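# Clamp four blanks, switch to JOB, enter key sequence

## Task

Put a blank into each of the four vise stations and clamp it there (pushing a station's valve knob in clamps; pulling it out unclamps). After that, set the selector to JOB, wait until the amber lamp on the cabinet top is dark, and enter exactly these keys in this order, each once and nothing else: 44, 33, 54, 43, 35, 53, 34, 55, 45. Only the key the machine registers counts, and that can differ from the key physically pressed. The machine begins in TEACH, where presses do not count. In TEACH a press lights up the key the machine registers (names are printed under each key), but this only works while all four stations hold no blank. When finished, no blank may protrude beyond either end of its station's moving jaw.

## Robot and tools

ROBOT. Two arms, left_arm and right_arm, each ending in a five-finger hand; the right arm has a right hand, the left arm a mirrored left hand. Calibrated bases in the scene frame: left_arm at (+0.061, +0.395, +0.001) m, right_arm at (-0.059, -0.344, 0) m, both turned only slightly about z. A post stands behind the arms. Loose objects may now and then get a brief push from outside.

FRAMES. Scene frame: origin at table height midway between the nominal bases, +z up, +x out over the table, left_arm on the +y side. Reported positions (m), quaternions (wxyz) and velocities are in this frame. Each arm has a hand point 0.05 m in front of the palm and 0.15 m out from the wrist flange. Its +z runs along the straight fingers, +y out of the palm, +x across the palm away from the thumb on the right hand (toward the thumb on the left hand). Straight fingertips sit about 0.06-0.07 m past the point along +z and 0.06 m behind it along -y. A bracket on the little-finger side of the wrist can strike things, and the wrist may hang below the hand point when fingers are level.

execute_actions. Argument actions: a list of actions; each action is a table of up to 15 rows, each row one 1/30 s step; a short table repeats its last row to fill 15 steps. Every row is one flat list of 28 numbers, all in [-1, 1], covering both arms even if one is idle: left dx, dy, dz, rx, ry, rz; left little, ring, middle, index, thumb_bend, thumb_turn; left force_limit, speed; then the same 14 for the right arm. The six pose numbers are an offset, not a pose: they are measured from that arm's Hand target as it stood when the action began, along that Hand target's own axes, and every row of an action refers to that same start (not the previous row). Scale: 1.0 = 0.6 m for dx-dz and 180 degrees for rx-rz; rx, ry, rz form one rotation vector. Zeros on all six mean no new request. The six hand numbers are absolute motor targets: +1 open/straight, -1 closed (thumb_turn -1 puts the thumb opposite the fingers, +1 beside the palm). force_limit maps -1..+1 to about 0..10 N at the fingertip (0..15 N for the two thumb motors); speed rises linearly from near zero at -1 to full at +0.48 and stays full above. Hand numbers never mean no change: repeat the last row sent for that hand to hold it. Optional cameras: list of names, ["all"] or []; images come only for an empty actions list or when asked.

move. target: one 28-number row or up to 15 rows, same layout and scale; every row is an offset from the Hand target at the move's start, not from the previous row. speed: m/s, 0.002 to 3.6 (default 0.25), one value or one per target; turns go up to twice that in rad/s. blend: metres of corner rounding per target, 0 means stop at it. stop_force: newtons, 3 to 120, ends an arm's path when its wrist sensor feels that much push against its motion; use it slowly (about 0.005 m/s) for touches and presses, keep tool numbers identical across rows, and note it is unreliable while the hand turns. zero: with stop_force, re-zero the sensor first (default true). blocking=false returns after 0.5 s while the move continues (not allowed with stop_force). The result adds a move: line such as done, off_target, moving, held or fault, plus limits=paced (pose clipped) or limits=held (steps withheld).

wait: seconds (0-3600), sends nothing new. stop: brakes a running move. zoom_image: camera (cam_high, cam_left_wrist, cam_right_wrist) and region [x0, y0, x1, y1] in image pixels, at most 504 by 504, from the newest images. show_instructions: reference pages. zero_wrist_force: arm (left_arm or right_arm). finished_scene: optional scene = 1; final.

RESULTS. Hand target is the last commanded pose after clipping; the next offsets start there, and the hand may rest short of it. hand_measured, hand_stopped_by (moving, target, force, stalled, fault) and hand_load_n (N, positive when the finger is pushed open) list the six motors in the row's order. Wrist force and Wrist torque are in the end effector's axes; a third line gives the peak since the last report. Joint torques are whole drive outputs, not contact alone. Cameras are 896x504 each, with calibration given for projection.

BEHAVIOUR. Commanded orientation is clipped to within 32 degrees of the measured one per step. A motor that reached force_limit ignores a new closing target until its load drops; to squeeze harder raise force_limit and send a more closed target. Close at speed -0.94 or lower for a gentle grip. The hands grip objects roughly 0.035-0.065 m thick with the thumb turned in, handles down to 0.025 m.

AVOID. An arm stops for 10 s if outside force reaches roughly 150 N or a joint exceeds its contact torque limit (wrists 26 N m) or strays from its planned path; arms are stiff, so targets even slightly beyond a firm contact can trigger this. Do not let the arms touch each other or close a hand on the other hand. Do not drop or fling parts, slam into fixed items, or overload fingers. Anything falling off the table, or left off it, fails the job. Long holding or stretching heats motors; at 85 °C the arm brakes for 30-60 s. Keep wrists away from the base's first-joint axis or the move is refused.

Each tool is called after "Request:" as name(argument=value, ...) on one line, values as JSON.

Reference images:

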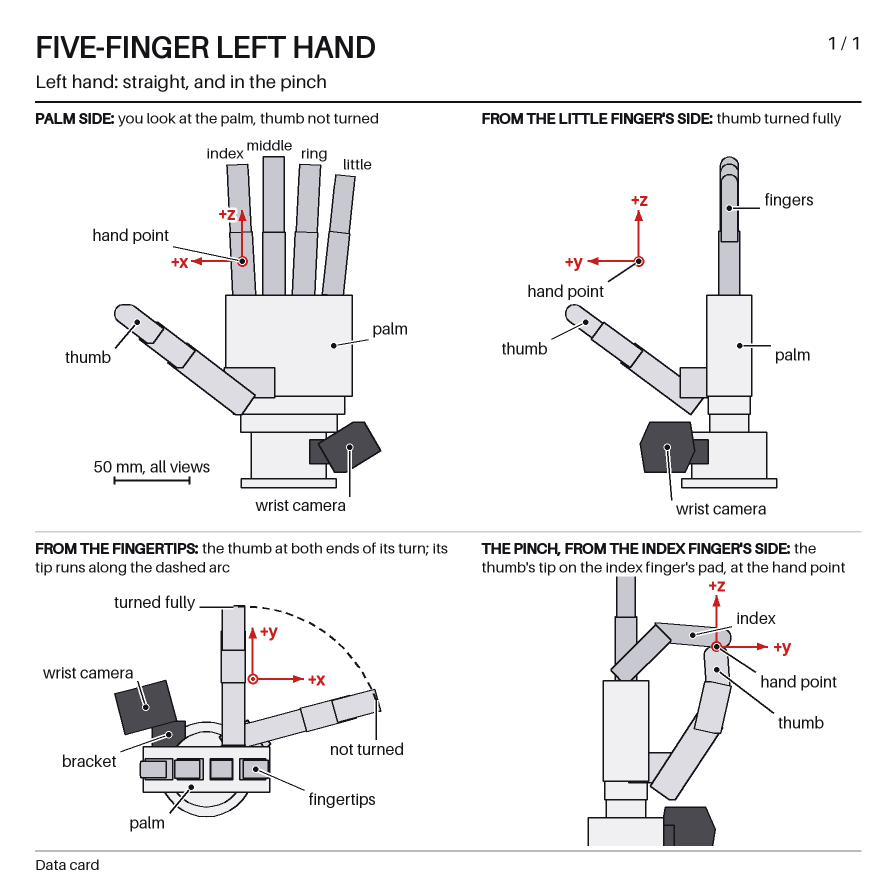

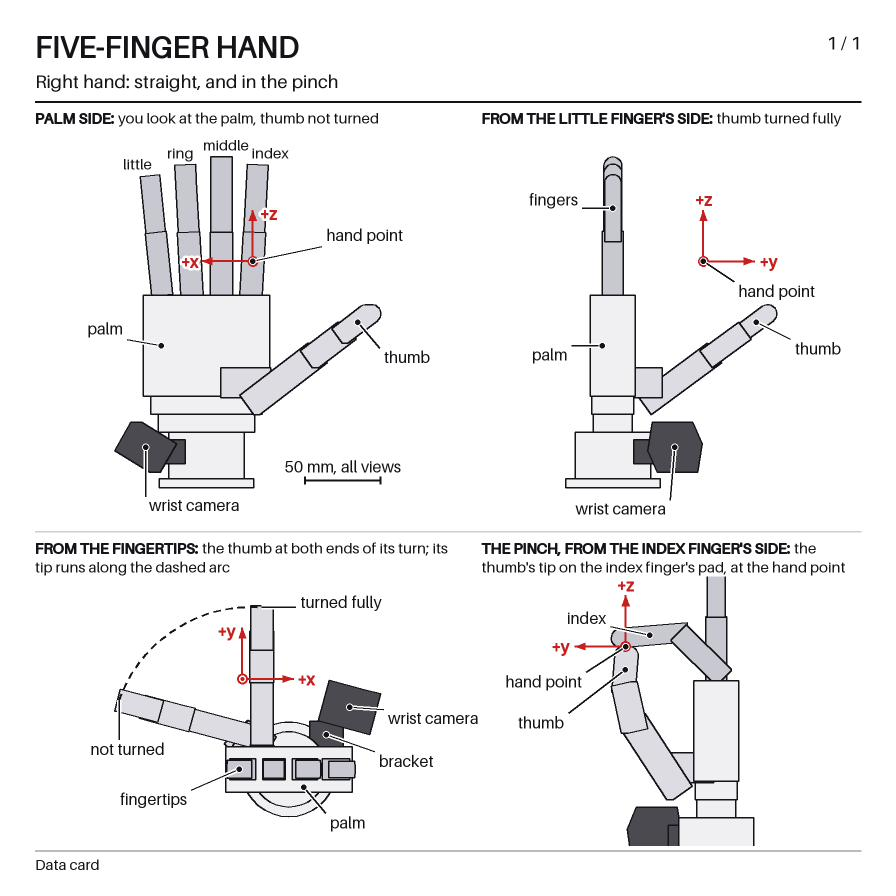

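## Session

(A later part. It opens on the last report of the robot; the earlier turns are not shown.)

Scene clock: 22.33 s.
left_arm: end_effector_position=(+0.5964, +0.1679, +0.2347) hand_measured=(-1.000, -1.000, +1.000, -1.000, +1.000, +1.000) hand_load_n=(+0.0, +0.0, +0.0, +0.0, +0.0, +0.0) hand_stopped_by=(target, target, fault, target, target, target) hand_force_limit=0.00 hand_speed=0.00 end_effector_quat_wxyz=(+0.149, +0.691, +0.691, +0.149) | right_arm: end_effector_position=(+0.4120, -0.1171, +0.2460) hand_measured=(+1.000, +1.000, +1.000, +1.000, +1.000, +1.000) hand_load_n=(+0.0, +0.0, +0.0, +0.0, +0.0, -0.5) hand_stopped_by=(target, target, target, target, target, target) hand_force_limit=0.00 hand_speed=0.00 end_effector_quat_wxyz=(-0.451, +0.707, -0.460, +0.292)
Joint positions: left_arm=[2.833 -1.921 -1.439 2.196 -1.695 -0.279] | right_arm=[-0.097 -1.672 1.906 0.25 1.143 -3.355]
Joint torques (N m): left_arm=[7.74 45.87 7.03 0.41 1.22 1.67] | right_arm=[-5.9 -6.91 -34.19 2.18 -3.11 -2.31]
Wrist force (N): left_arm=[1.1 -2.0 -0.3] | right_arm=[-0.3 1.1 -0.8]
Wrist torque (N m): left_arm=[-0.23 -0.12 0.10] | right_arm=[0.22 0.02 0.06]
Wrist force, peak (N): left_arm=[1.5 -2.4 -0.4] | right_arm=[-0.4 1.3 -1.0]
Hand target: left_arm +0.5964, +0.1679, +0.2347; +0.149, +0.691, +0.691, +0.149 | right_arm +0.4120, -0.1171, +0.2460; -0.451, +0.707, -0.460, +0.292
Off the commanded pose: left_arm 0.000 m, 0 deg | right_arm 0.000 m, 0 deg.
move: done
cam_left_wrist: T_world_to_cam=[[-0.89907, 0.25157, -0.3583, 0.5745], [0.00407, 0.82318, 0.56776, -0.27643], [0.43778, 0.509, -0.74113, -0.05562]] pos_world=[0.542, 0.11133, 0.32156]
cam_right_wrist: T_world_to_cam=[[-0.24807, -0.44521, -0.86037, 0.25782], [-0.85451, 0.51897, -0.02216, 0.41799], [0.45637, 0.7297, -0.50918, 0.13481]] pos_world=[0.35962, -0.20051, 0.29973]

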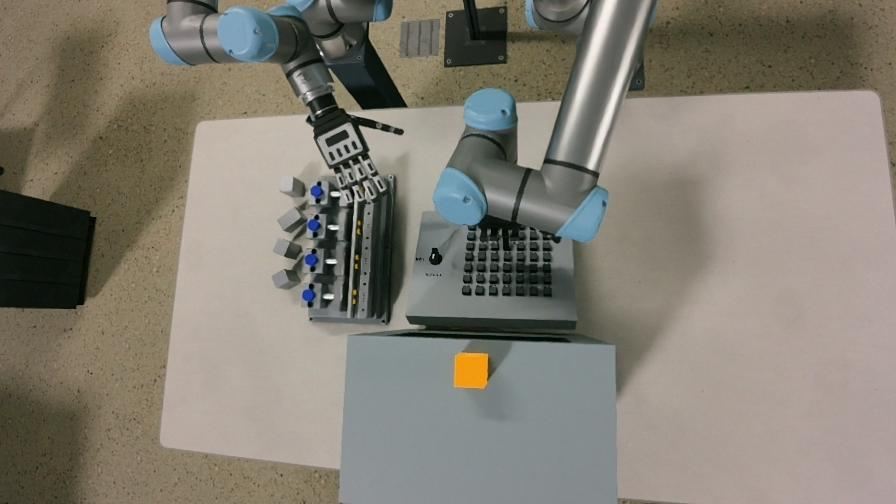

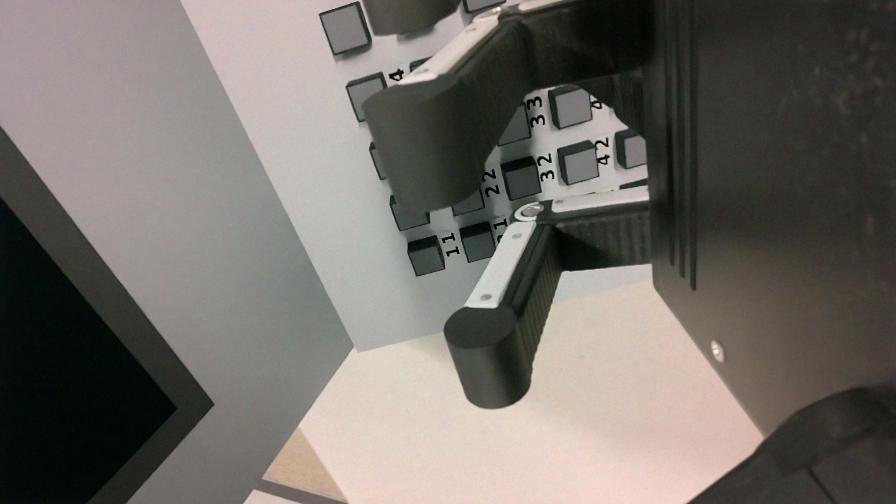

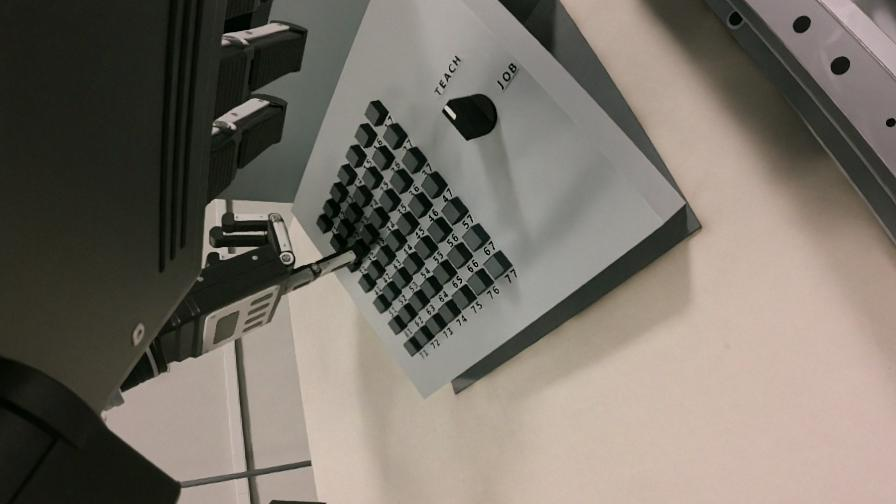

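Request:
move(target=[0,0,0.05,0,0,0,-1,-1,-1,-1,1,1,0,0, 0,0,0,0,0,0,1,1,1,1,1,1,0,0], speed=0.1)

Request:
move(target=[0,0,0.03,0,0,0,-1,-1,-1,-1,1,1,0,0, 0,0,0,0,0,0,1,1,1,1,1,1,0,0], speed=0.02, stop_force=8, cameras=["cam_right_wrist","cam_high"])

Scene clock: 23.43 s.
left_arm: end_effector_position=(+0.6086, +0.1679, +0.2075) hand_measured=(-1.000, -1.000, +1.000, -1.000, +1.000, +1.000) hand_load_n=(+0.0, +0.0, +0.0, +0.0, +0.0, +0.0) hand_stopped_by=(target, target, fault, target, target, target) hand_force_limit=0.00 hand_speed=0.00 end_effector_quat_wxyz=(+0.149, +0.691, +0.691, +0.149) | right_arm: end_effector_position=(+0.4120, -0.1171, +0.2460) hand_measured=(+1.000, +1.000, +1.000, +1.000, +1.000, +1.000) hand_load_n=(+0.0, +0.0, -0.5, +0.0, -0.5, +0.0) hand_stopped_by=(target, target, target, target, target, target) hand_force_limit=0.00 hand_speed=0.00 end_effector_quat_wxyz=(-0.451, +0.707, -0.460, +0.292)
Joint positions: left_arm=[2.841 -1.961 -1.454 2.252 -1.691 -0.271] | right_arm=[-0.097 -1.672 1.906 0.25 1.143 -3.355]
Joint torques (N m): left_arm=[7.66 26.11 5.81 0.42 1.15 1.77] | right_arm=[-5.87 -6.15 -35.21 1.96 -2.98 -2.34]
Wrist force (N): left_arm=[1.1 -2.2 -0.2] | right_arm=[-0.4 1.1 -0.8]
Wrist torque (N m): left_arm=[-0.27 -0.13 0.10] | right_arm=[0.22 0.02 0.06]
Wrist force, peak (N): left_arm=[1.4 -2.4 0.1] | right_arm=[-0.3 1.2 -0.9]
Hand target: left_arm +0.6087, +0.1679, +0.2074; +0.149, +0.691, +0.691, +0.149 | right_arm +0.4120, -0.1171, +0.2460; -0.451, +0.707, -0.460, +0.292
Off the commanded pose: left_arm 0.000 m, 0 deg | right_arm 0.000 m, 0 deg.
move: done

Scene clock: 25.30 s.
left_arm: end_effector_position=(+0.6126, +0.1679, +0.1988) hand_measured=(-1.000, -1.000, +1.000, -1.000, +1.000, +1.000) hand_load_n=(+0.0, +0.0, +0.0, +0.0, +0.0, +0.0) hand_stopped_by=(target, target, fault, target, target, target) hand_force_limit=0.00 hand_speed=0.00 end_effector_quat_wxyz=(+0.149, +0.691, +0.691, +0.149) | right_arm: end_effector_position=(+0.4120, -0.1171, +0.2460) hand_measured=(+1.000, +1.000, +1.000, +1.000, +1.000, +1.000) hand_load_n=(+0.0, +0.0, +0.0, +0.0, +0.0, +0.0) hand_stopped_by=(target, target, target, target, target, target) hand_force_limit=0.00 hand_speed=0.00 end_effector_quat_wxyz=(-0.451, +0.707, -0.460, +0.292)
Joint positions: left_arm=[2.844 -1.975 -1.458 2.27 -1.69 -0.268] | right_arm=[-0.097 -1.672 1.906 0.25 1.143 -3.355]
Joint torques (N m): left_arm=[-5.41 43.28 27.96 -2.66 -0.71 -1.47] | right_arm=[-6.19 -6.86 -34.23 2.15 -3.1 -2.45]
Wrist force (N): left_arm=[1.0 -2.0 -8.6] | right_arm=[-0.2 1.2 -0.9]
Wrist torque (N m): left_arm=[0.25 -0.39 0.11] | right_arm=[0.23 0.00 0.07]
Wrist force, peak (N): left_arm=[1.6 -2.3 -28.4] | right_arm=[-0.2 1.3 -1.0]
Hand target: left_arm +0.6126, +0.1679, +0.1988; +0.149, +0.691, +0.691, +0.149 (not the last commanded pose) | right_arm +0.4120, -0.1171, +0.2460; -0.451, +0.707, -0.460, +0.292
Off the commanded pose: left_arm 0.009 m, 0 deg | right_arm 0.000 m, 0 deg.
move: contact (left_arm)
cam_right_wrist: T_world_to_cam=[[-0.24807, -0.44521, -0.86037, 0.25782], [-0.85451, 0.51897, -0.02216, 0.41799], [0.45637, 0.7297, -0.50918, 0.13481]] pos_world=[0.35962, -0.20051, 0.29973]
Images, in order (width x height): cam_high 896x504, cam_right_wrist 896x504.

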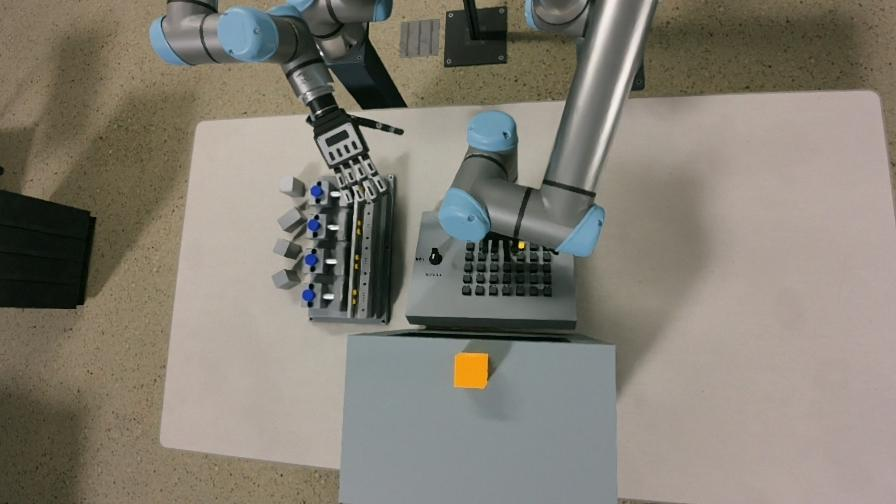

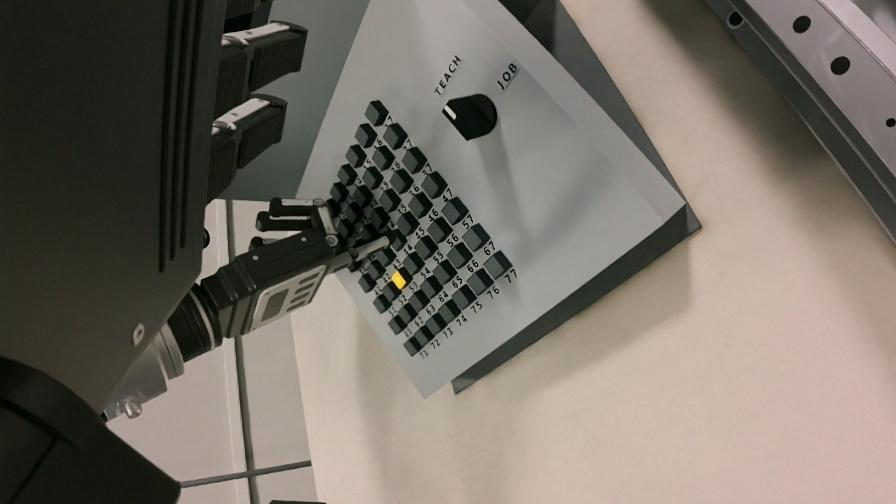

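Request:
zoom_image(camera="cam_right_wrist", region=[300, 150, 520, 370])

Request:
zoom_image(camera="cam_high", region=[440, 200, 600, 320])

Scaled by 2.291 from the camera's image (finer frame: 1280x720).

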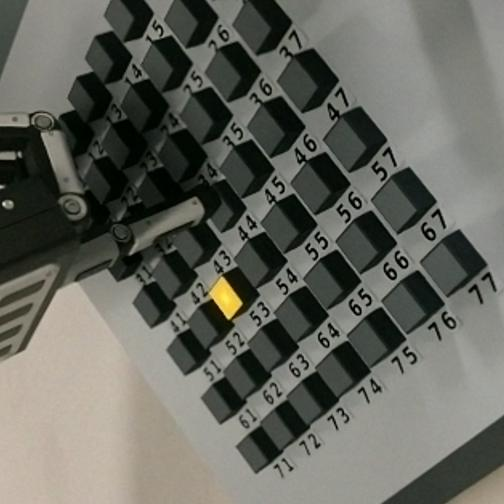

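Scaled by 3.150 from the camera's image (finer frame: 1280x720).

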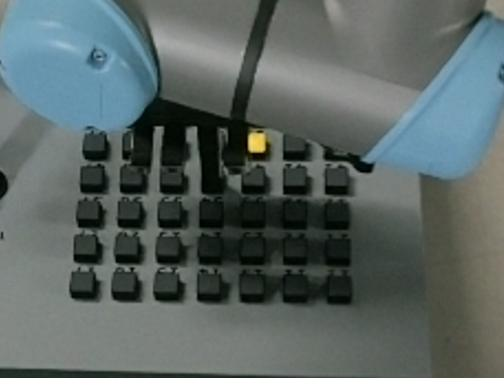

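Request:
move(target=[[0,0,-0.02,0,0,0,-1,-1,-1,-1,1,1,0,0, 0,0,0,0,0,0,1,1,1,1,1,1,0,0],[-0.0458,0.0017,-0.02,0,0,0,-1,-1,-1,-1,1,1,0,0, 0,0,0,0,0,0,1,1,1,1,1,1,0,0]], speed=0.15, blend=0.004, cameras=["cam_right_wrist"])

Request:
move(target=[0,0,0.03,0,0,0,-1,-1,-1,-1,1,1,0,0, 0,0,0,0,0,0,1,1,1,1,1,1,0,0], speed=0.01, stop_force=6, cameras=["cam_right_wrist","cam_high"])

Scene clock: 26.70 s.
left_arm: end_effector_position=(+0.6085, +0.1406, +0.2102) hand_measured=(-1.000, -1.000, +1.000, -1.000, +1.000, +1.000) hand_load_n=(+0.0, +0.0, +0.0, +0.0, +0.0, +0.0) hand_stopped_by=(target, target, fault, target, target, target) hand_force_limit=0.00 hand_speed=0.00 end_effector_quat_wxyz=(+0.149, +0.691, +0.691, +0.149) | right_arm: end_effector_position=(+0.4120, -0.1171, +0.2460) hand_measured=(+1.000, +1.000, +1.000, +1.000, +1.000, +1.000) hand_load_n=(+0.0, +0.0, +0.0, +0.0, +0.0, -0.5) hand_stopped_by=(target, target, target, target, target, target) hand_force_limit=0.00 hand_speed=0.00 end_effector_quat_wxyz=(-0.451, +0.707, -0.460, +0.292)
Joint positions: left_arm=[2.784 -1.998 -1.396 2.224 -1.714 -0.324] | right_arm=[-0.097 -1.672 1.906 0.25 1.143 -3.355]
Joint torques (N m): left_arm=[-7.41 27.64 29.65 -3.6 -1.44 -1.31] | right_arm=[-6.23 -6.51 -35.13 2.22 -2.93 -2.23]
Wrist force (N): left_arm=[1.1 -1.8 -0.2] | right_arm=[-0.4 0.9 -0.9]
Wrist torque (N m): left_arm=[-0.22 -0.14 0.15] | right_arm=[0.19 0.04 0.05]
Wrist force, peak (N): left_arm=[0.7 -2.3 -9.0] | right_arm=[-0.5 1.1 -1.0]
Hand target: left_arm +0.6086, +0.1405, +0.2102; +0.149, +0.691, +0.691, +0.149 | right_arm +0.4120, -0.1171, +0.2460; -0.451, +0.707, -0.460, +0.292
Off the commanded pose: left_arm 0.000 m, 0 deg | right_arm 0.000 m, 0 deg.
move: done
cam_right_wrist: T_world_to_cam=[[-0.24807, -0.44521, -0.86037, 0.25782], [-0.85451, 0.51897, -0.02216, 0.41799], [0.45637, 0.7297, -0.50918, 0.13481]] pos_world=[0.35962, -0.20051, 0.29973]

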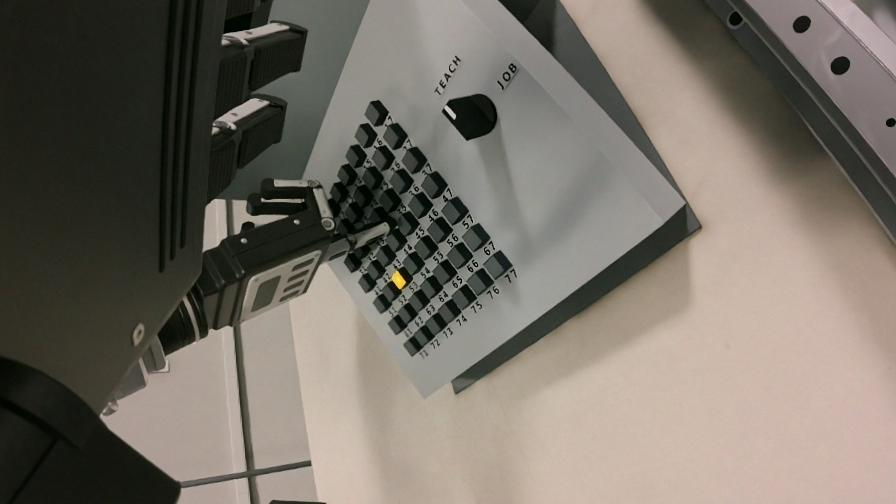

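Scene clock: 29.30 s.
left_arm: end_effector_position=(+0.6135, +0.1405, +0.1993) hand_measured=(-1.000, -1.000, +1.000, -1.000, +1.000, +1.000) hand_load_n=(+0.0, +0.5, +0.0, +0.0, +0.0, +0.0) hand_stopped_by=(target, target, fault, target, target, target) hand_force_limit=0.00 hand_speed=0.00 end_effector_quat_wxyz=(+0.149, +0.691, +0.691, +0.149) | right_arm: end_effector_position=(+0.4120, -0.1171, +0.2460) hand_measured=(+1.000, +1.000, +1.000, +1.000, +1.000, +1.000) hand_load_n=(+0.0, +0.0, +0.0, +0.0, +0.0, +0.0) hand_stopped_by=(target, target, target, target, target, target) hand_force_limit=0.00 hand_speed=0.00 end_effector_quat_wxyz=(-0.451, +0.707, -0.460, +0.292)
Joint positions: left_arm=[2.788 -2.014 -1.4 2.245 -1.712 -0.32] | right_arm=[-0.097 -1.672 1.906 0.25 1.143 -3.355]
Joint torques (N m): left_arm=[-5.04 46.25 24.83 -2.9 -0.69 -1.44] | right_arm=[-6.38 -6.38 -34.96 2.32 -2.99 -2.44]
Wrist force (N): left_arm=[-0.1 -1.8 -7.0] | right_arm=[-0.2 1.3 -0.9]
Wrist torque (N m): left_arm=[0.19 -0.18 0.00] | right_arm=[0.25 0.00 0.07]
Wrist force, peak (N): left_arm=[1.3 -2.2 -15.1] | right_arm=[-0.2 1.3 -0.9]
Hand target: left_arm +0.6135, +0.1405, +0.1993; +0.149, +0.691, +0.691, +0.149 (not the last commanded pose) | right_arm +0.4120, -0.1171, +0.2460; -0.451, +0.707, -0.460, +0.292
Off the commanded pose: left_arm 0.006 m, 0 deg | right_arm 0.000 m, 0 deg.
move: contact (left_arm)
cam_right_wrist: T_world_to_cam=[[-0.24807, -0.44521, -0.86037, 0.25782], [-0.85451, 0.51897, -0.02216, 0.41799], [0.45637, 0.7297, -0.50918, 0.13481]] pos_world=[0.35962, -0.20051, 0.29973]
Images, in order (width x height): cam_high 896x504, cam_right_wrist 896x504.

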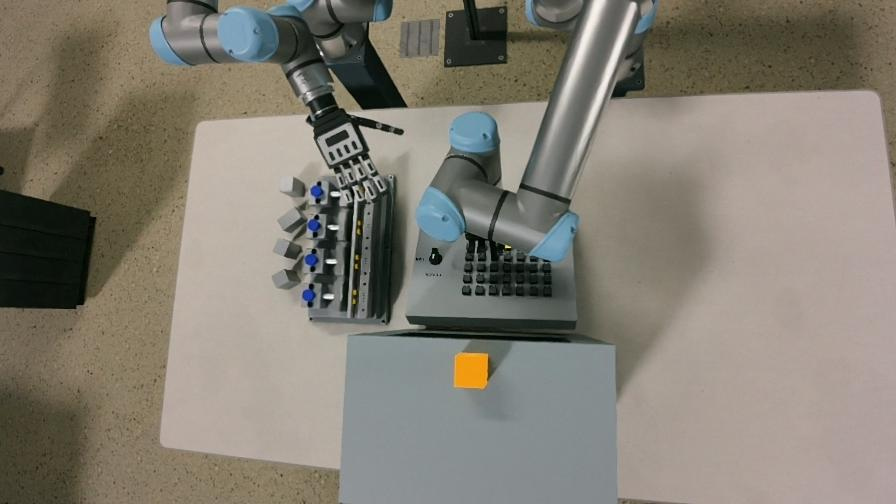

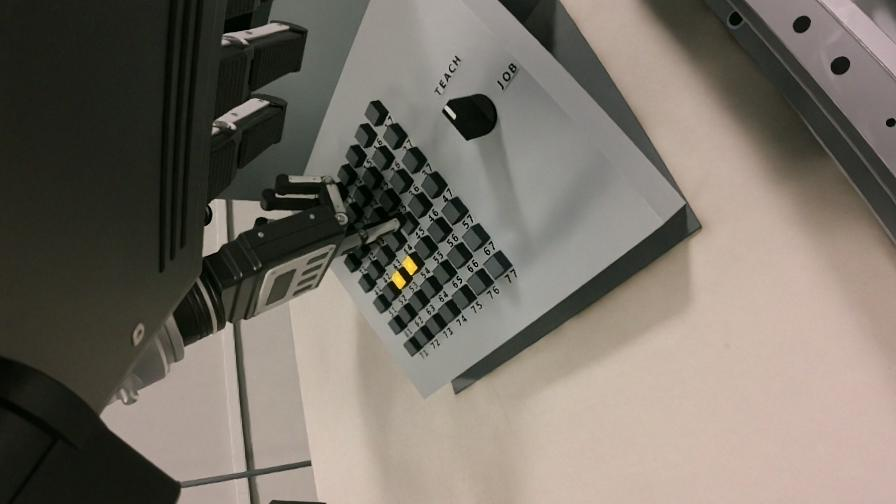

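Request:
move(target=[[0,0,-0.018,0,0,0,-1,-1,-1,-1,1,1,0,0, 0,0,0,0,0,0,1,1,1,1,1,1,0,0],[-0.0458,0.0017,-0.018,0,0,0,-1,-1,-1,-1,1,1,0,0, 0,0,0,0,0,0,1,1,1,1,1,1,0,0],[-0.0458,0.0017,-0.0005,0,0,0,-1,-1,-1,-1,1,1,0,0, 0,0,0,0,0,0,1,1,1,1,1,1,0,0]], speed=[0.15,0.15,0.04], blend=[0.004,0.004,0], cameras=["cam_right_wrist"])

Scene clock: 30.63 s.
left_arm: end_effector_position=(+0.6142, +0.1130, +0.2001) hand_measured=(-1.000, -1.000, +1.000, -1.000, +1.000, +1.000) hand_load_n=(+0.0, +0.0, +0.0, +0.0, +0.0, +0.0) hand_stopped_by=(target, target, fault, target, target, target) hand_force_limit=0.00 hand_speed=0.00 end_effector_quat_wxyz=(+0.149, +0.691, +0.691, +0.149) | right_arm: end_effector_position=(+0.4120, -0.1171, +0.2460) hand_measured=(+1.000, +1.000, +1.000, +1.000, +1.000, +1.000) hand_load_n=(+0.0, +0.0, +0.0, +0.0, +0.0, -0.5) hand_stopped_by=(target, target, target, target, target, target) hand_force_limit=0.00 hand_speed=0.00 end_effector_quat_wxyz=(-0.451, +0.707, -0.460, +0.292)
Joint positions: left_arm=[2.735 -2.056 -1.337 2.216 -1.733 -0.37] | right_arm=[-0.097 -1.672 1.906 0.25 1.143 -3.355]
Joint torques (N m): left_arm=[-6.77 28.53 29.17 1.08 -0.81 -1.57] | right_arm=[-5.53 -6.29 -35.07 2.19 -2.95 -2.39]
Wrist force (N): left_arm=[3.3 -2.8 -3.2] | right_arm=[-0.4 0.9 -0.9]
Wrist torque (N m): left_arm=[-0.11 -0.14 0.31] | right_arm=[0.20 0.03 0.05]
Wrist force, peak (N): left_arm=[0.6 -2.2 -7.0] | right_arm=[-0.4 1.3 -0.9]
Hand target: left_arm +0.6143, +0.1130, +0.2000; +0.149, +0.691, +0.691, +0.149 | right_arm +0.4120, -0.1171, +0.2460; -0.451, +0.707, -0.460, +0.292
Off the commanded pose: left_arm 0.000 m, 0 deg | right_arm 0.000 m, 0 deg.
move: done
cam_right_wrist: T_world_to_cam=[[-0.24807, -0.44521, -0.86037, 0.25782], [-0.85451, 0.51897, -0.02216, 0.41799], [0.45637, 0.7297, -0.50918, 0.13481]] pos_world=[0.35962, -0.20051, 0.29973]

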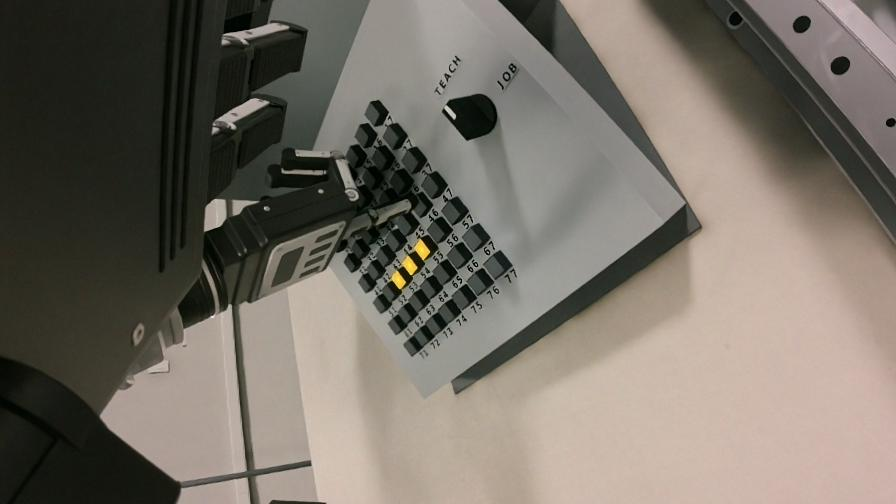

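Request:
move(target=[[0,0,-0.018,0,0,0,-1,-1,-1,-1,1,1,0,0, 0,0,0,0,0,0,1,1,1,1,1,1,0,0],[0.0017,0.0458,-0.018,0,0,0,-1,-1,-1,-1,1,1,0,0, 0,0,0,0,0,0,1,1,1,1,1,1,0,0],[0.0017,0.0458,0,0,0,0,-1,-1,-1,-1,1,1,0,0, 0,0,0,0,0,0,1,1,1,1,1,1,0,0]], speed=[0.15,0.15,0.04], blend=[0.004,0.004,0], cameras=["cam_right_wrist"])

Request:
move(target=[[0,0,-0.018,0,0,0,-1,-1,-1,-1,1,1,0,0, 0,0,0,0,0,0,1,1,1,1,1,1,0,0],[0.0458,-0.0017,-0.018,0,0,0,-1,-1,-1,-1,1,1,0,0, 0,0,0,0,0,0,1,1,1,1,1,1,0,0],[0.0458,-0.0017,0,0,0,0,-1,-1,-1,-1,1,1,0,0, 0,0,0,0,0,0,1,1,1,1,1,1,0,0]], speed=[0.15,0.15,0.04], blend=[0.004,0.004,0], cameras=["cam_right_wrist"])

Scene clock: 31.87 s.
left_arm: end_effector_position=(+0.6392, +0.1140, +0.2114) hand_measured=(-1.000, -1.000, +1.000, -1.000, +1.000, +1.000) hand_load_n=(+0.0, +0.0, +0.5, +0.0, +0.0, -0.5) hand_stopped_by=(target, target, fault, target, target, target) hand_force_limit=0.00 hand_speed=0.00 end_effector_quat_wxyz=(+0.149, +0.691, +0.691, +0.149) | right_arm: end_effector_position=(+0.4120, -0.1171, +0.2460) hand_measured=(+1.000, +1.000, +1.000, +1.000, +1.000, +1.000) hand_load_n=(+0.0, +0.0, -0.5, +0.0, +0.0, +0.0) hand_stopped_by=(target, target, target, target, target, target) hand_force_limit=0.00 hand_speed=0.00 end_effector_quat_wxyz=(-0.451, +0.707, -0.460, +0.292)
Joint positions: left_arm=[2.756 -2.097 -1.244 2.167 -1.725 -0.35] | right_arm=[-0.097 -1.672 1.906 0.25 1.143 -3.355]
Joint torques (N m): left_arm=[8.42 30.09 31.81 1.52 1.04 1.79] | right_arm=[-6.27 -6.27 -34.07 2.19 -2.82 -2.44]
Wrist force (N): left_arm=[1.3 -5.5 -4.4] | right_arm=[-0.5 1.1 -0.6]
Wrist torque (N m): left_arm=[-0.08 -0.18 0.20] | right_arm=[0.21 0.03 0.05]
Wrist force, peak (N): left_arm=[1.3 -5.5 -4.4] | right_arm=[-0.4 1.2 -0.9]
Hand target: left_arm +0.6393, +0.1140, +0.2113; +0.149, +0.691, +0.691, +0.149 | right_arm +0.4120, -0.1171, +0.2460; -0.451, +0.707, -0.460, +0.292
Off the commanded pose: left_arm 0.000 m, 0 deg | right_arm 0.000 m, 0 deg.
move: done
cam_right_wrist: T_world_to_cam=[[-0.24807, -0.44521, -0.86037, 0.25782], [-0.85451, 0.51897, -0.02216, 0.41799], [0.45637, 0.7297, -0.50918, 0.13481]] pos_world=[0.35962, -0.20051, 0.29973]

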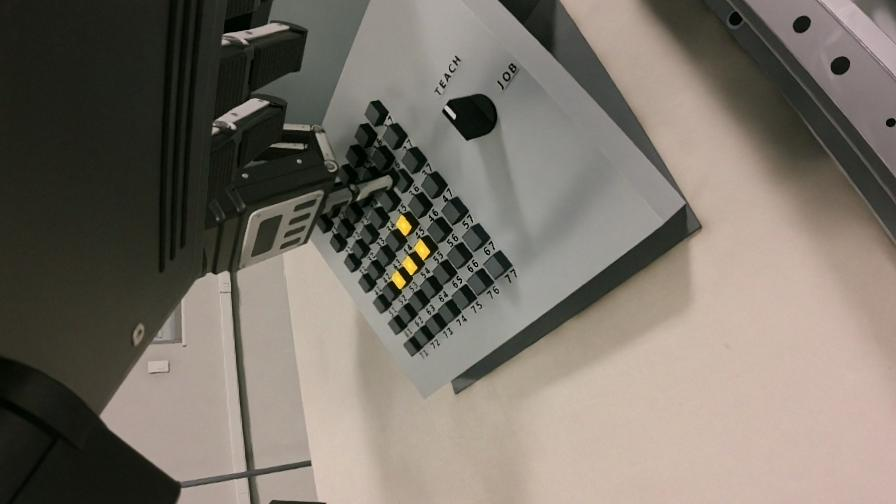

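Scene clock: 32.87 s.
left_arm: end_effector_position=(+0.6383, +0.1414, +0.2110) hand_measured=(-1.000, -1.000, +1.000, -1.000, +1.000, +1.000) hand_load_n=(+0.0, +0.0, +0.0, +0.0, -0.5, +0.0) hand_stopped_by=(target, target, fault, target, target, target) hand_force_limit=0.00 hand_speed=0.00 end_effector_quat_wxyz=(+0.149, +0.691, +0.691, +0.149) | right_arm: end_effector_position=(+0.4120, -0.1171, +0.2460) hand_measured=(+1.000, +1.000, +1.000, +1.000, +1.000, +1.000) hand_load_n=(+0.0, +0.0, +0.0, +0.0, +0.0, +0.0) hand_stopped_by=(target, target, target, target, target, target) hand_force_limit=0.00 hand_speed=0.00 end_effector_quat_wxyz=(-0.451, +0.707, -0.460, +0.292)
Joint positions: left_arm=[2.807 -2.055 -1.308 2.196 -1.705 -0.303] | right_arm=[-0.097 -1.672 1.906 0.25 1.143 -3.355]
Joint torques (N m): left_arm=[9 27.57 5.69 0.48 0.46 1.76] | right_arm=[-5.56 -6.95 -34.88 2.27 -3.01 -2.31]
Wrist force (N): left_arm=[-1.7 -1.8 -3.9] | right_arm=[-0.2 1.0 -0.7]
Wrist torque (N m): left_arm=[0.01 -0.21 -0.09] | right_arm=[0.20 0.00 0.06]
Wrist force, peak (N): left_arm=[1.4 -6.2 -6.0] | right_arm=[-0.2 1.3 -0.7]
Hand target: left_arm +0.6384, +0.1415, +0.2109; +0.149, +0.691, +0.691, +0.149 | right_arm +0.4120, -0.1171, +0.2460; -0.451, +0.707, -0.460, +0.292
Off the commanded pose: left_arm 0.000 m, 0 deg | right_arm 0.000 m, 0 deg.
move: done
cam_right_wrist: T_world_to_cam=[[-0.24807, -0.44521, -0.86037, 0.25782], [-0.85451, 0.51897, -0.02216, 0.41799], [0.45637, 0.7297, -0.50918, 0.13481]] pos_world=[0.35962, -0.20051, 0.29973]

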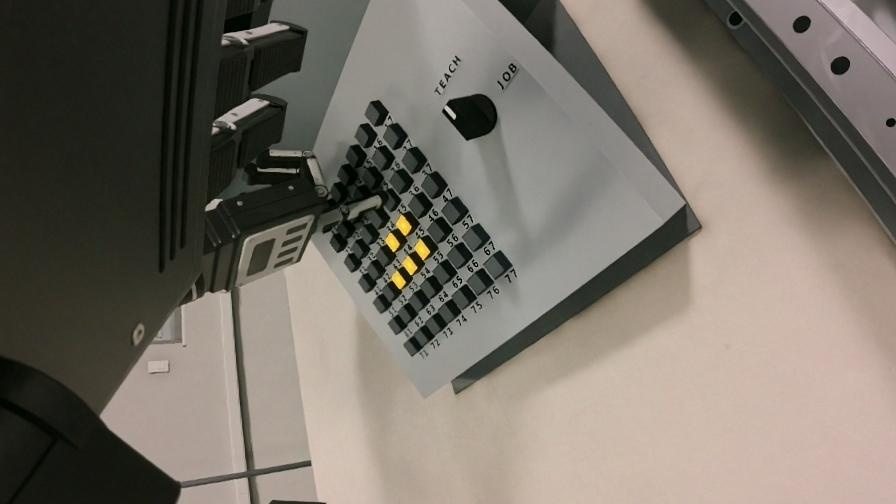

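Request:
move(target=[[0,0,-0.018,0,0,0,-1,-1,-1,-1,1,1,0,0, 0,0,0,0,0,0,1,1,1,1,1,1,0,0],[0.0458,-0.0017,-0.018,0,0,0,-1,-1,-1,-1,1,1,0,0, 0,0,0,0,0,0,1,1,1,1,1,1,0,0],[0.0458,-0.0017,0,0,0,0,-1,-1,-1,-1,1,1,0,0, 0,0,0,0,0,0,1,1,1,1,1,1,0,0]], speed=[0.15,0.15,0.04], blend=[0.004,0.004,0], cameras=["cam_right_wrist"])

Request:
move(target=[[0,0,-0.018,0,0,0,-1,-1,-1,-1,1,1,0,0, 0,0,0,0,0,0,1,1,1,1,1,1,0,0],[0.0017,0.0458,-0.018,0,0,0,-1,-1,-1,-1,1,1,0,0, 0,0,0,0,0,0,1,1,1,1,1,1,0,0],[0.0017,0.0458,0,0,0,0,-1,-1,-1,-1,1,1,0,0, 0,0,0,0,0,0,1,1,1,1,1,1,0,0]], speed=[0.15,0.15,0.04], blend=[0.004,0.004,0], cameras=["cam_right_wrist"])

Request:
move(target=[[0,0,-0.018,0,0,0,-1,-1,-1,-1,1,1,0,0, 0,0,0,0,0,0,1,1,1,1,1,1,0,0],[-0.0458,0.0017,-0.018,0,0,0,-1,-1,-1,-1,1,1,0,0, 0,0,0,0,0,0,1,1,1,1,1,1,0,0],[-0.0458,0.0017,0,0,0,0,-1,-1,-1,-1,1,1,0,0, 0,0,0,0,0,0,1,1,1,1,1,1,0,0]], speed=[0.15,0.15,0.04], blend=[0.004,0.004,0], cameras=["cam_right_wrist"])

Request:
move(target=[[0,0,-0.018,0,0,0,-1,-1,-1,-1,1,1,0,0, 0,0,0,0,0,0,1,1,1,1,1,1,0,0],[-0.0458,0.0017,-0.018,0,0,0,-1,-1,-1,-1,1,1,0,0, 0,0,0,0,0,0,1,1,1,1,1,1,0,0],[-0.0458,0.0017,0,0,0,0,-1,-1,-1,-1,1,1,0,0, 0,0,0,0,0,0,1,1,1,1,1,1,0,0]], speed=[0.15,0.15,0.04], blend=[0.004,0.004,0], cameras=["cam_right_wrist"])

Scene clock: 34.40 s.
left_arm: end_effector_position=(+0.6374, +0.1689, +0.2106) hand_measured=(-1.000, -1.000, +1.000, -1.000, +1.000, +1.000) hand_load_n=(+0.0, +0.0, +0.0, +0.0, +0.0, +0.0) hand_stopped_by=(target, target, fault, target, target, target) hand_force_limit=0.00 hand_speed=0.00 end_effector_quat_wxyz=(+0.149, +0.691, +0.691, +0.149) | right_arm: end_effector_position=(+0.4120, -0.1171, +0.2460) hand_measured=(+1.000, +1.000, +1.000, +1.000, +1.000, +1.000) hand_load_n=(+0.0, +0.0, +0.0, +0.0, +0.0, +0.0) hand_stopped_by=(target, target, target, target, target, target) hand_force_limit=0.00 hand_speed=0.00 end_effector_quat_wxyz=(-0.451, +0.707, -0.460, +0.292)
Joint positions: left_arm=[2.861 -2.016 -1.366 2.221 -1.683 -0.253] | right_arm=[-0.097 -1.672 1.906 0.25 1.143 -3.355]
Joint torques (N m): left_arm=[8.93 25.96 5.68 0.66 0.45 1.78] | right_arm=[-6.01 -5.94 -34.55 2.15 -2.97 -2.22]
Wrist force (N): left_arm=[-1.5 -1.6 -4.5] | right_arm=[-0.1 1.3 -0.8]
Wrist torque (N m): left_arm=[0.09 -0.30 -0.10] | right_arm=[0.25 -0.01 0.08]
Wrist force, peak (N): left_arm=[-2.3 -1.6 -9.3] | right_arm=[-0.5 1.2 -1.1]
Hand target: left_arm +0.6375, +0.1690, +0.2104; +0.149, +0.691, +0.691, +0.149 | right_arm +0.4120, -0.1171, +0.2460; -0.451, +0.707, -0.460, +0.292
Off the commanded pose: left_arm 0.000 m, 0 deg | right_arm 0.000 m, 0 deg.
move: done
cam_right_wrist: T_world_to_cam=[[-0.24807, -0.44521, -0.86037, 0.25782], [-0.85451, 0.51897, -0.02216, 0.41799], [0.45637, 0.7297, -0.50918, 0.13481]] pos_world=[0.35962, -0.20051, 0.29973]

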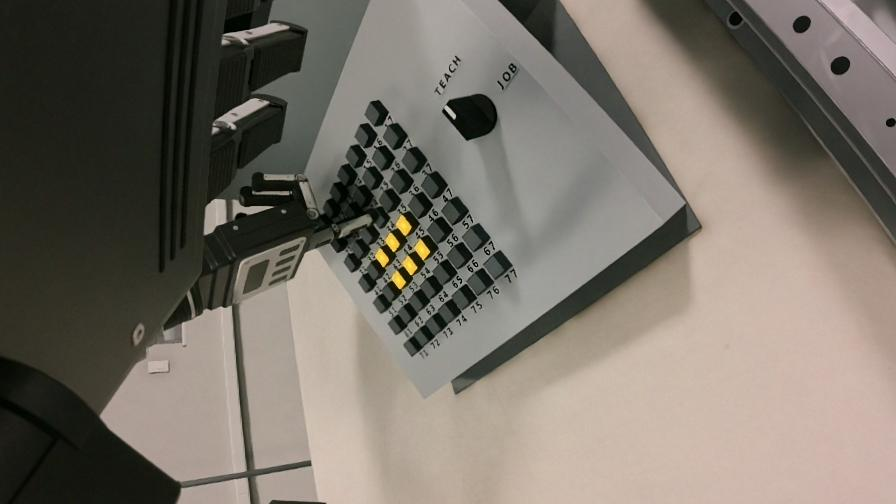

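Scene clock: 35.40 s.
left_arm: end_effector_position=(+0.6624, +0.1700, +0.2219) hand_measured=(-1.000, -1.000, +1.000, -1.000, +1.000, +1.000) hand_load_n=(+0.0, +0.0, +0.5, +0.0, +0.0, +0.0) hand_stopped_by=(target, target, fault, target, target, target) hand_force_limit=0.00 hand_speed=0.00 end_effector_quat_wxyz=(+0.149, +0.691, +0.691, +0.149) | right_arm: end_effector_position=(+0.4120, -0.1171, +0.2460) hand_measured=(+1.000, +1.000, +1.000, +1.000, +1.000, +1.000) hand_load_n=(+0.0, +0.0, +0.0, +0.0, +0.0, +0.0) hand_stopped_by=(target, target, target, target, target, target) hand_force_limit=0.00 hand_speed=0.00 end_effector_quat_wxyz=(-0.451, +0.707, -0.460, +0.292)
Joint positions: left_arm=[2.877 -2.061 -1.268 2.17 -1.677 -0.238] | right_arm=[-0.097 -1.672 1.906 0.25 1.143 -3.355]
Joint torques (N m): left_arm=[10.04 21.13 28.61 3.84 1.22 1.83] | right_arm=[-5.71 -5.98 -34.92 2.14 -2.79 -2.24]
Wrist force (N): left_arm=[1.7 -8.8 -17.0] | right_arm=[-0.2 1.0 -0.6]
Wrist torque (N m): left_arm=[0.72 -0.52 0.31] | right_arm=[0.20 0.00 0.07]
Wrist force, peak (N): left_arm=[1.7 -8.8 -17.0] | right_arm=[-0.4 1.2 -0.9]
Hand target: left_arm +0.6625, +0.1700, +0.2218; +0.149, +0.691, +0.691, +0.149 | right_arm +0.4120, -0.1171, +0.2460; -0.451, +0.707, -0.460, +0.292
Off the commanded pose: left_arm 0.000 m, 0 deg | right_arm 0.000 m, 0 deg.
move: done
cam_right_wrist: T_world_to_cam=[[-0.24807, -0.44521, -0.86037, 0.25782], [-0.85451, 0.51897, -0.02216, 0.41799], [0.45637, 0.7297, -0.50918, 0.13481]] pos_world=[0.35962, -0.20051, 0.29973]

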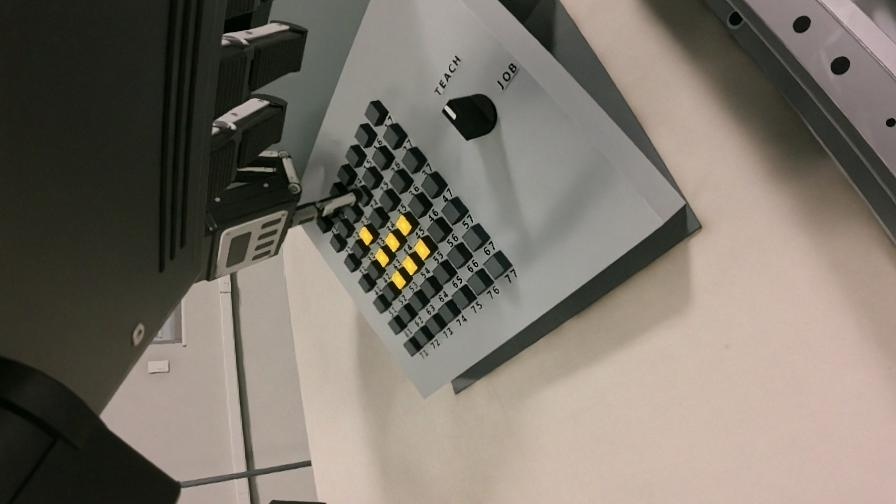

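Scene clock: 36.40 s.
left_arm: end_effector_position=(+0.6634, +0.1426, +0.2224) hand_measured=(-1.000, -1.000, +1.000, -1.000, +1.000, +1.000) hand_load_n=(+0.0, +0.0, +0.0, +0.0, +0.0, +0.0) hand_stopped_by=(target, target, fault, target, target, target) hand_force_limit=0.00 hand_speed=0.00 end_effector_quat_wxyz=(+0.149, +0.691, +0.691, +0.149) | right_arm: end_effector_position=(+0.4120, -0.1171, +0.2460) hand_measured=(+1.000, +1.000, +1.000, +1.000, +1.000, +1.000) hand_load_n=(+0.0, +0.0, +0.0, +0.0, +0.0, -0.5) hand_stopped_by=(target, target, target, target, target, target) hand_force_limit=0.00 hand_speed=0.00 end_effector_quat_wxyz=(-0.451, +0.707, -0.460, +0.292)
Joint positions: left_arm=[2.825 -2.1 -1.208 2.144 -1.698 -0.286] | right_arm=[-0.097 -1.672 1.906 0.25 1.143 -3.355]
Joint torques (N m): left_arm=[-6.33 21.94 26.72 2.82 -0.04 -1.58] | right_arm=[-6.21 -6.51 -34.35 2.08 -3.02 -2.12]
Wrist force (N): left_arm=[6.1 -3.8 -16.3] | right_arm=[-0.2 0.9 -0.8]
Wrist torque (N m): left_arm=[0.70 -0.52 0.56] | right_arm=[0.20 0.00 0.06]
Wrist force, peak (N): left_arm=[2.1 -9.8 -19.5] | right_arm=[-0.5 1.2 -0.8]
Hand target: left_arm +0.6634, +0.1425, +0.2222; +0.149, +0.691, +0.691, +0.149 | right_arm +0.4120, -0.1171, +0.2460; -0.451, +0.707, -0.460, +0.292
Off the commanded pose: left_arm 0.000 m, 0 deg | right_arm 0.000 m, 0 deg.
move: done
cam_right_wrist: T_world_to_cam=[[-0.24807, -0.44521, -0.86037, 0.25782], [-0.85451, 0.51897, -0.02216, 0.41799], [0.45637, 0.7297, -0.50918, 0.13481]] pos_world=[0.35962, -0.20051, 0.29973]

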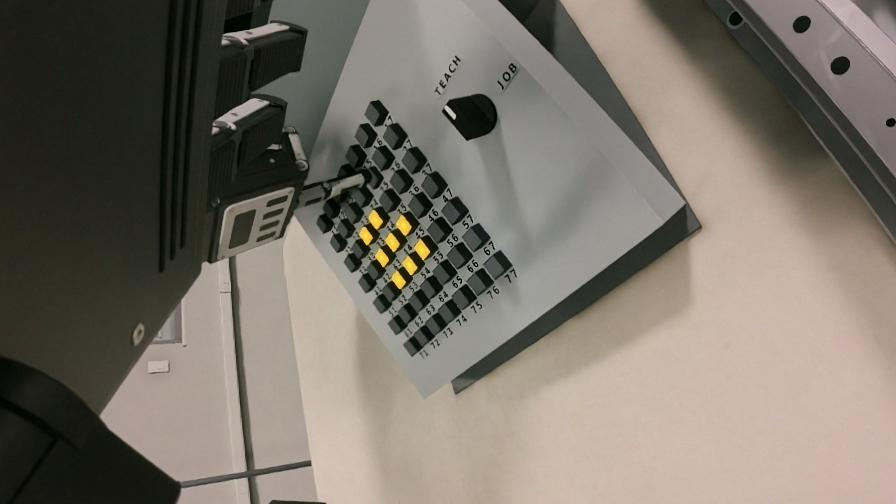

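Scene clock: 37.40 s.
left_arm: end_effector_position=(+0.6643, +0.1151, +0.2228) hand_measured=(-1.000, -1.000, +1.000, -1.000, +1.000, +1.000) hand_load_n=(+0.0, +0.0, +0.0, +0.0, +0.0, +0.0) hand_stopped_by=(target, target, fault, target, target, target) hand_force_limit=0.00 hand_speed=0.00 end_effector_quat_wxyz=(+0.149, +0.691, +0.691, +0.149) | right_arm: end_effector_position=(+0.4120, -0.1171, +0.2460) hand_measured=(+1.000, +1.000, +1.000, +1.000, +1.000, +1.000) hand_load_n=(+0.0, +0.0, +0.0, +0.0, +0.0, -0.5) hand_stopped_by=(target, target, target, target, target, target) hand_force_limit=0.00 hand_speed=0.00 end_effector_quat_wxyz=(-0.451, +0.707, -0.460, +0.292)
Joint positions: left_arm=[2.776 -2.143 -1.142 2.114 -1.717 -0.332] | right_arm=[-0.097 -1.672 1.906 0.25 1.143 -3.355]
Joint torques (N m): left_arm=[-5.66 24.27 27.57 2.77 -0.25 -1.65] | right_arm=[-5.47 -6.6 -34.37 2.19 -3.13 -2.17]
Wrist force (N): left_arm=[5.8 -3.6 -15.2] | right_arm=[-0.3 1.0 -0.8]
Wrist torque (N m): left_arm=[0.70 -0.46 0.51] | right_arm=[0.22 0.02 0.06]
Wrist force, peak (N): left_arm=[6.2 -4.5 -18.4] | right_arm=[-0.4 1.2 -0.8]
Hand target: left_arm +0.6644, +0.1150, +0.2226; +0.149, +0.691, +0.691, +0.149 | right_arm +0.4120, -0.1171, +0.2460; -0.451, +0.707, -0.460, +0.292
Off the commanded pose: left_arm 0.000 m, 0 deg | right_arm 0.000 m, 0 deg.
move: done
cam_right_wrist: T_world_to_cam=[[-0.24807, -0.44521, -0.86037, 0.25782], [-0.85451, 0.51897, -0.02216, 0.41799], [0.45637, 0.7297, -0.50918, 0.13481]] pos_world=[0.35962, -0.20051, 0.29973]

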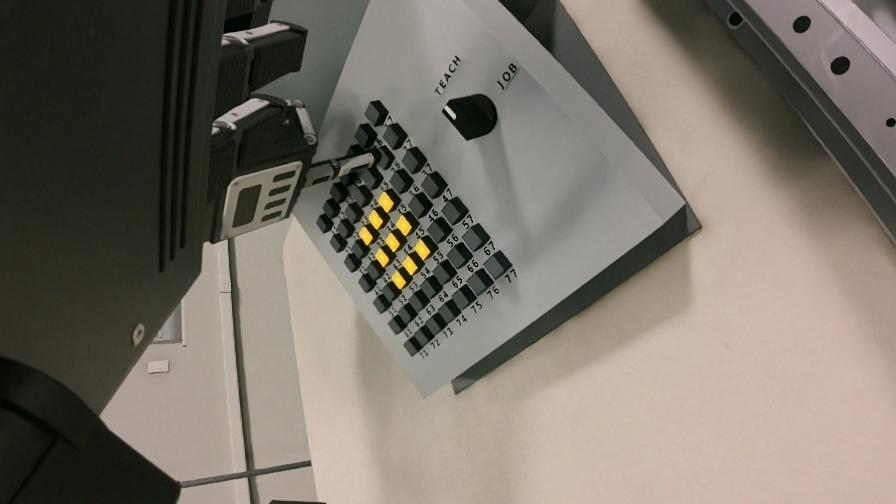

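Request:
move(target=[[0,0,-0.0667,0,0,0,-1,-1,-1,-1,1,1,0,0, 0.1337,-0.1187,-0.0768,-0.3555,0.0761,0.1181,1,1,1,1,1,1,0,0],[0.475,-0.1753,-0.2753,0,0,0,-1,-1,-1,-1,1,1,0,0, 0.1337,-0.1187,-0.0768,-0.2287,0.3533,0.5539,1,1,1,1,1,1,0,0],[0.475,-0.1753,-0.2753,0,0,0,-1,-1,-1,-1,1,1,0,0, 0.1337,-0.1187,-0.0768,-0.1014,-0.474,-0.7444,1,1,1,1,1,1,0,0]], speed=0.5, blend=0.02, cameras=["all"])

Scene clock: 43.73 s.
left_arm: end_effector_position=(+0.5004, +0.4000, +0.3298) hand_measured=(-1.000, -1.000, +1.000, -1.000, +1.000, +1.000) hand_load_n=(+0.0, +0.0, +0.0, +0.0, +0.0, +0.0) hand_stopped_by=(target, target, fault, target, target, target) hand_force_limit=0.00 hand_speed=0.00 end_effector_quat_wxyz=(+0.149, +0.691, +0.691, +0.149) | right_arm: end_effector_position=(+0.4340, -0.1952, +0.3299) hand_measured=(+1.000, +1.000, +1.000, +1.000, +1.000, +1.000) hand_load_n=(+0.0, +0.5, +0.0, +0.0, +0.0, +0.0) hand_stopped_by=(target, target, target, target, target, target) hand_force_limit=0.00 hand_speed=0.00 end_effector_quat_wxyz=(+0.000, +0.707, +0.707, +0.000)
Joint positions: left_arm=[3.536 -1.451 -1.726 2.001 -1.41 0.367] | right_arm=[0.065 -1.193 1.135 1.628 1.572 0.104]
Joint torques (N m): left_arm=[7.57 24.69 7.04 -3.62 1.64 1.79] | right_arm=[6.65 -24.42 -33.13 4.89 2.92 1.99]
Wrist force (N): left_arm=[0.5 -1.6 -0.4] | right_arm=[0.4 1.1 -1.5]
Wrist torque (N m): left_arm=[-0.16 -0.02 0.07] | right_arm=[0.04 -0.05 0.08]
Wrist force, peak (N): left_arm=[6.6 -3.9 -22.6] | right_arm=[0.5 1.3 -2.2]
Hand target: left_arm +0.5004, +0.4000, +0.3298; +0.149, +0.691, +0.691, +0.149 | right_arm +0.4340, -0.1952, +0.3299; +0.000, +0.707, +0.707, +0.000
Off the commanded pose: left_arm 0.000 m, 0 deg | right_arm 0.000 m, 0 deg.
move: done
cam_left_wrist: T_world_to_cam=[[-0.89897, 0.25159, -0.35855, 0.46393], [0.00397, 0.82323, 0.56769, -0.52103], [0.43799, 0.50892, -0.74106, -0.06135]] pos_world=[0.446, 0.34343, 0.41667]
cam_right_wrist: T_world_to_cam=[[0.95161, 0.30724, 0.00599, -0.35891], [0.2618, -0.82078, 0.50772, -0.44177], [0.1609, -0.48159, -0.8615, 0.23256]] pos_world=[0.41978, -0.14033, 0.42679]

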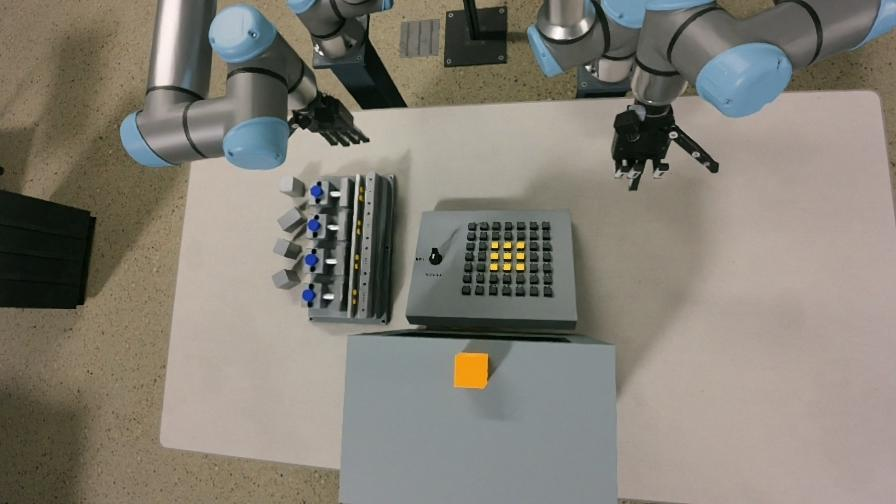

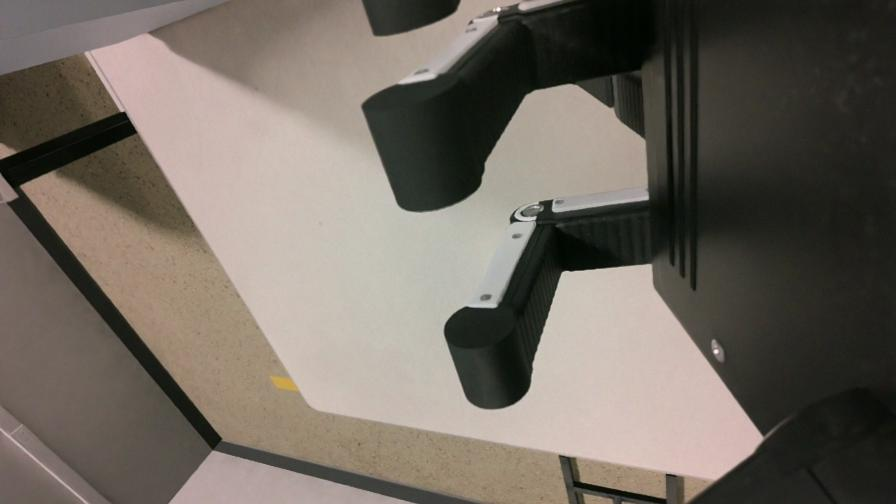

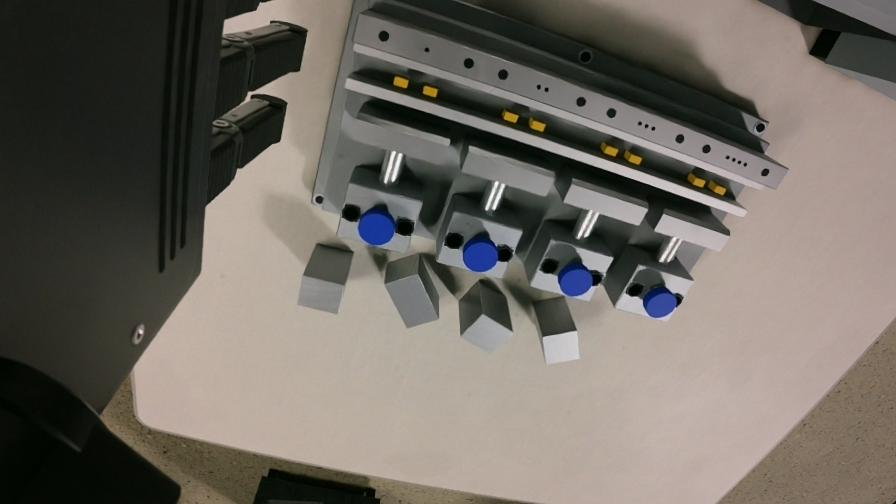

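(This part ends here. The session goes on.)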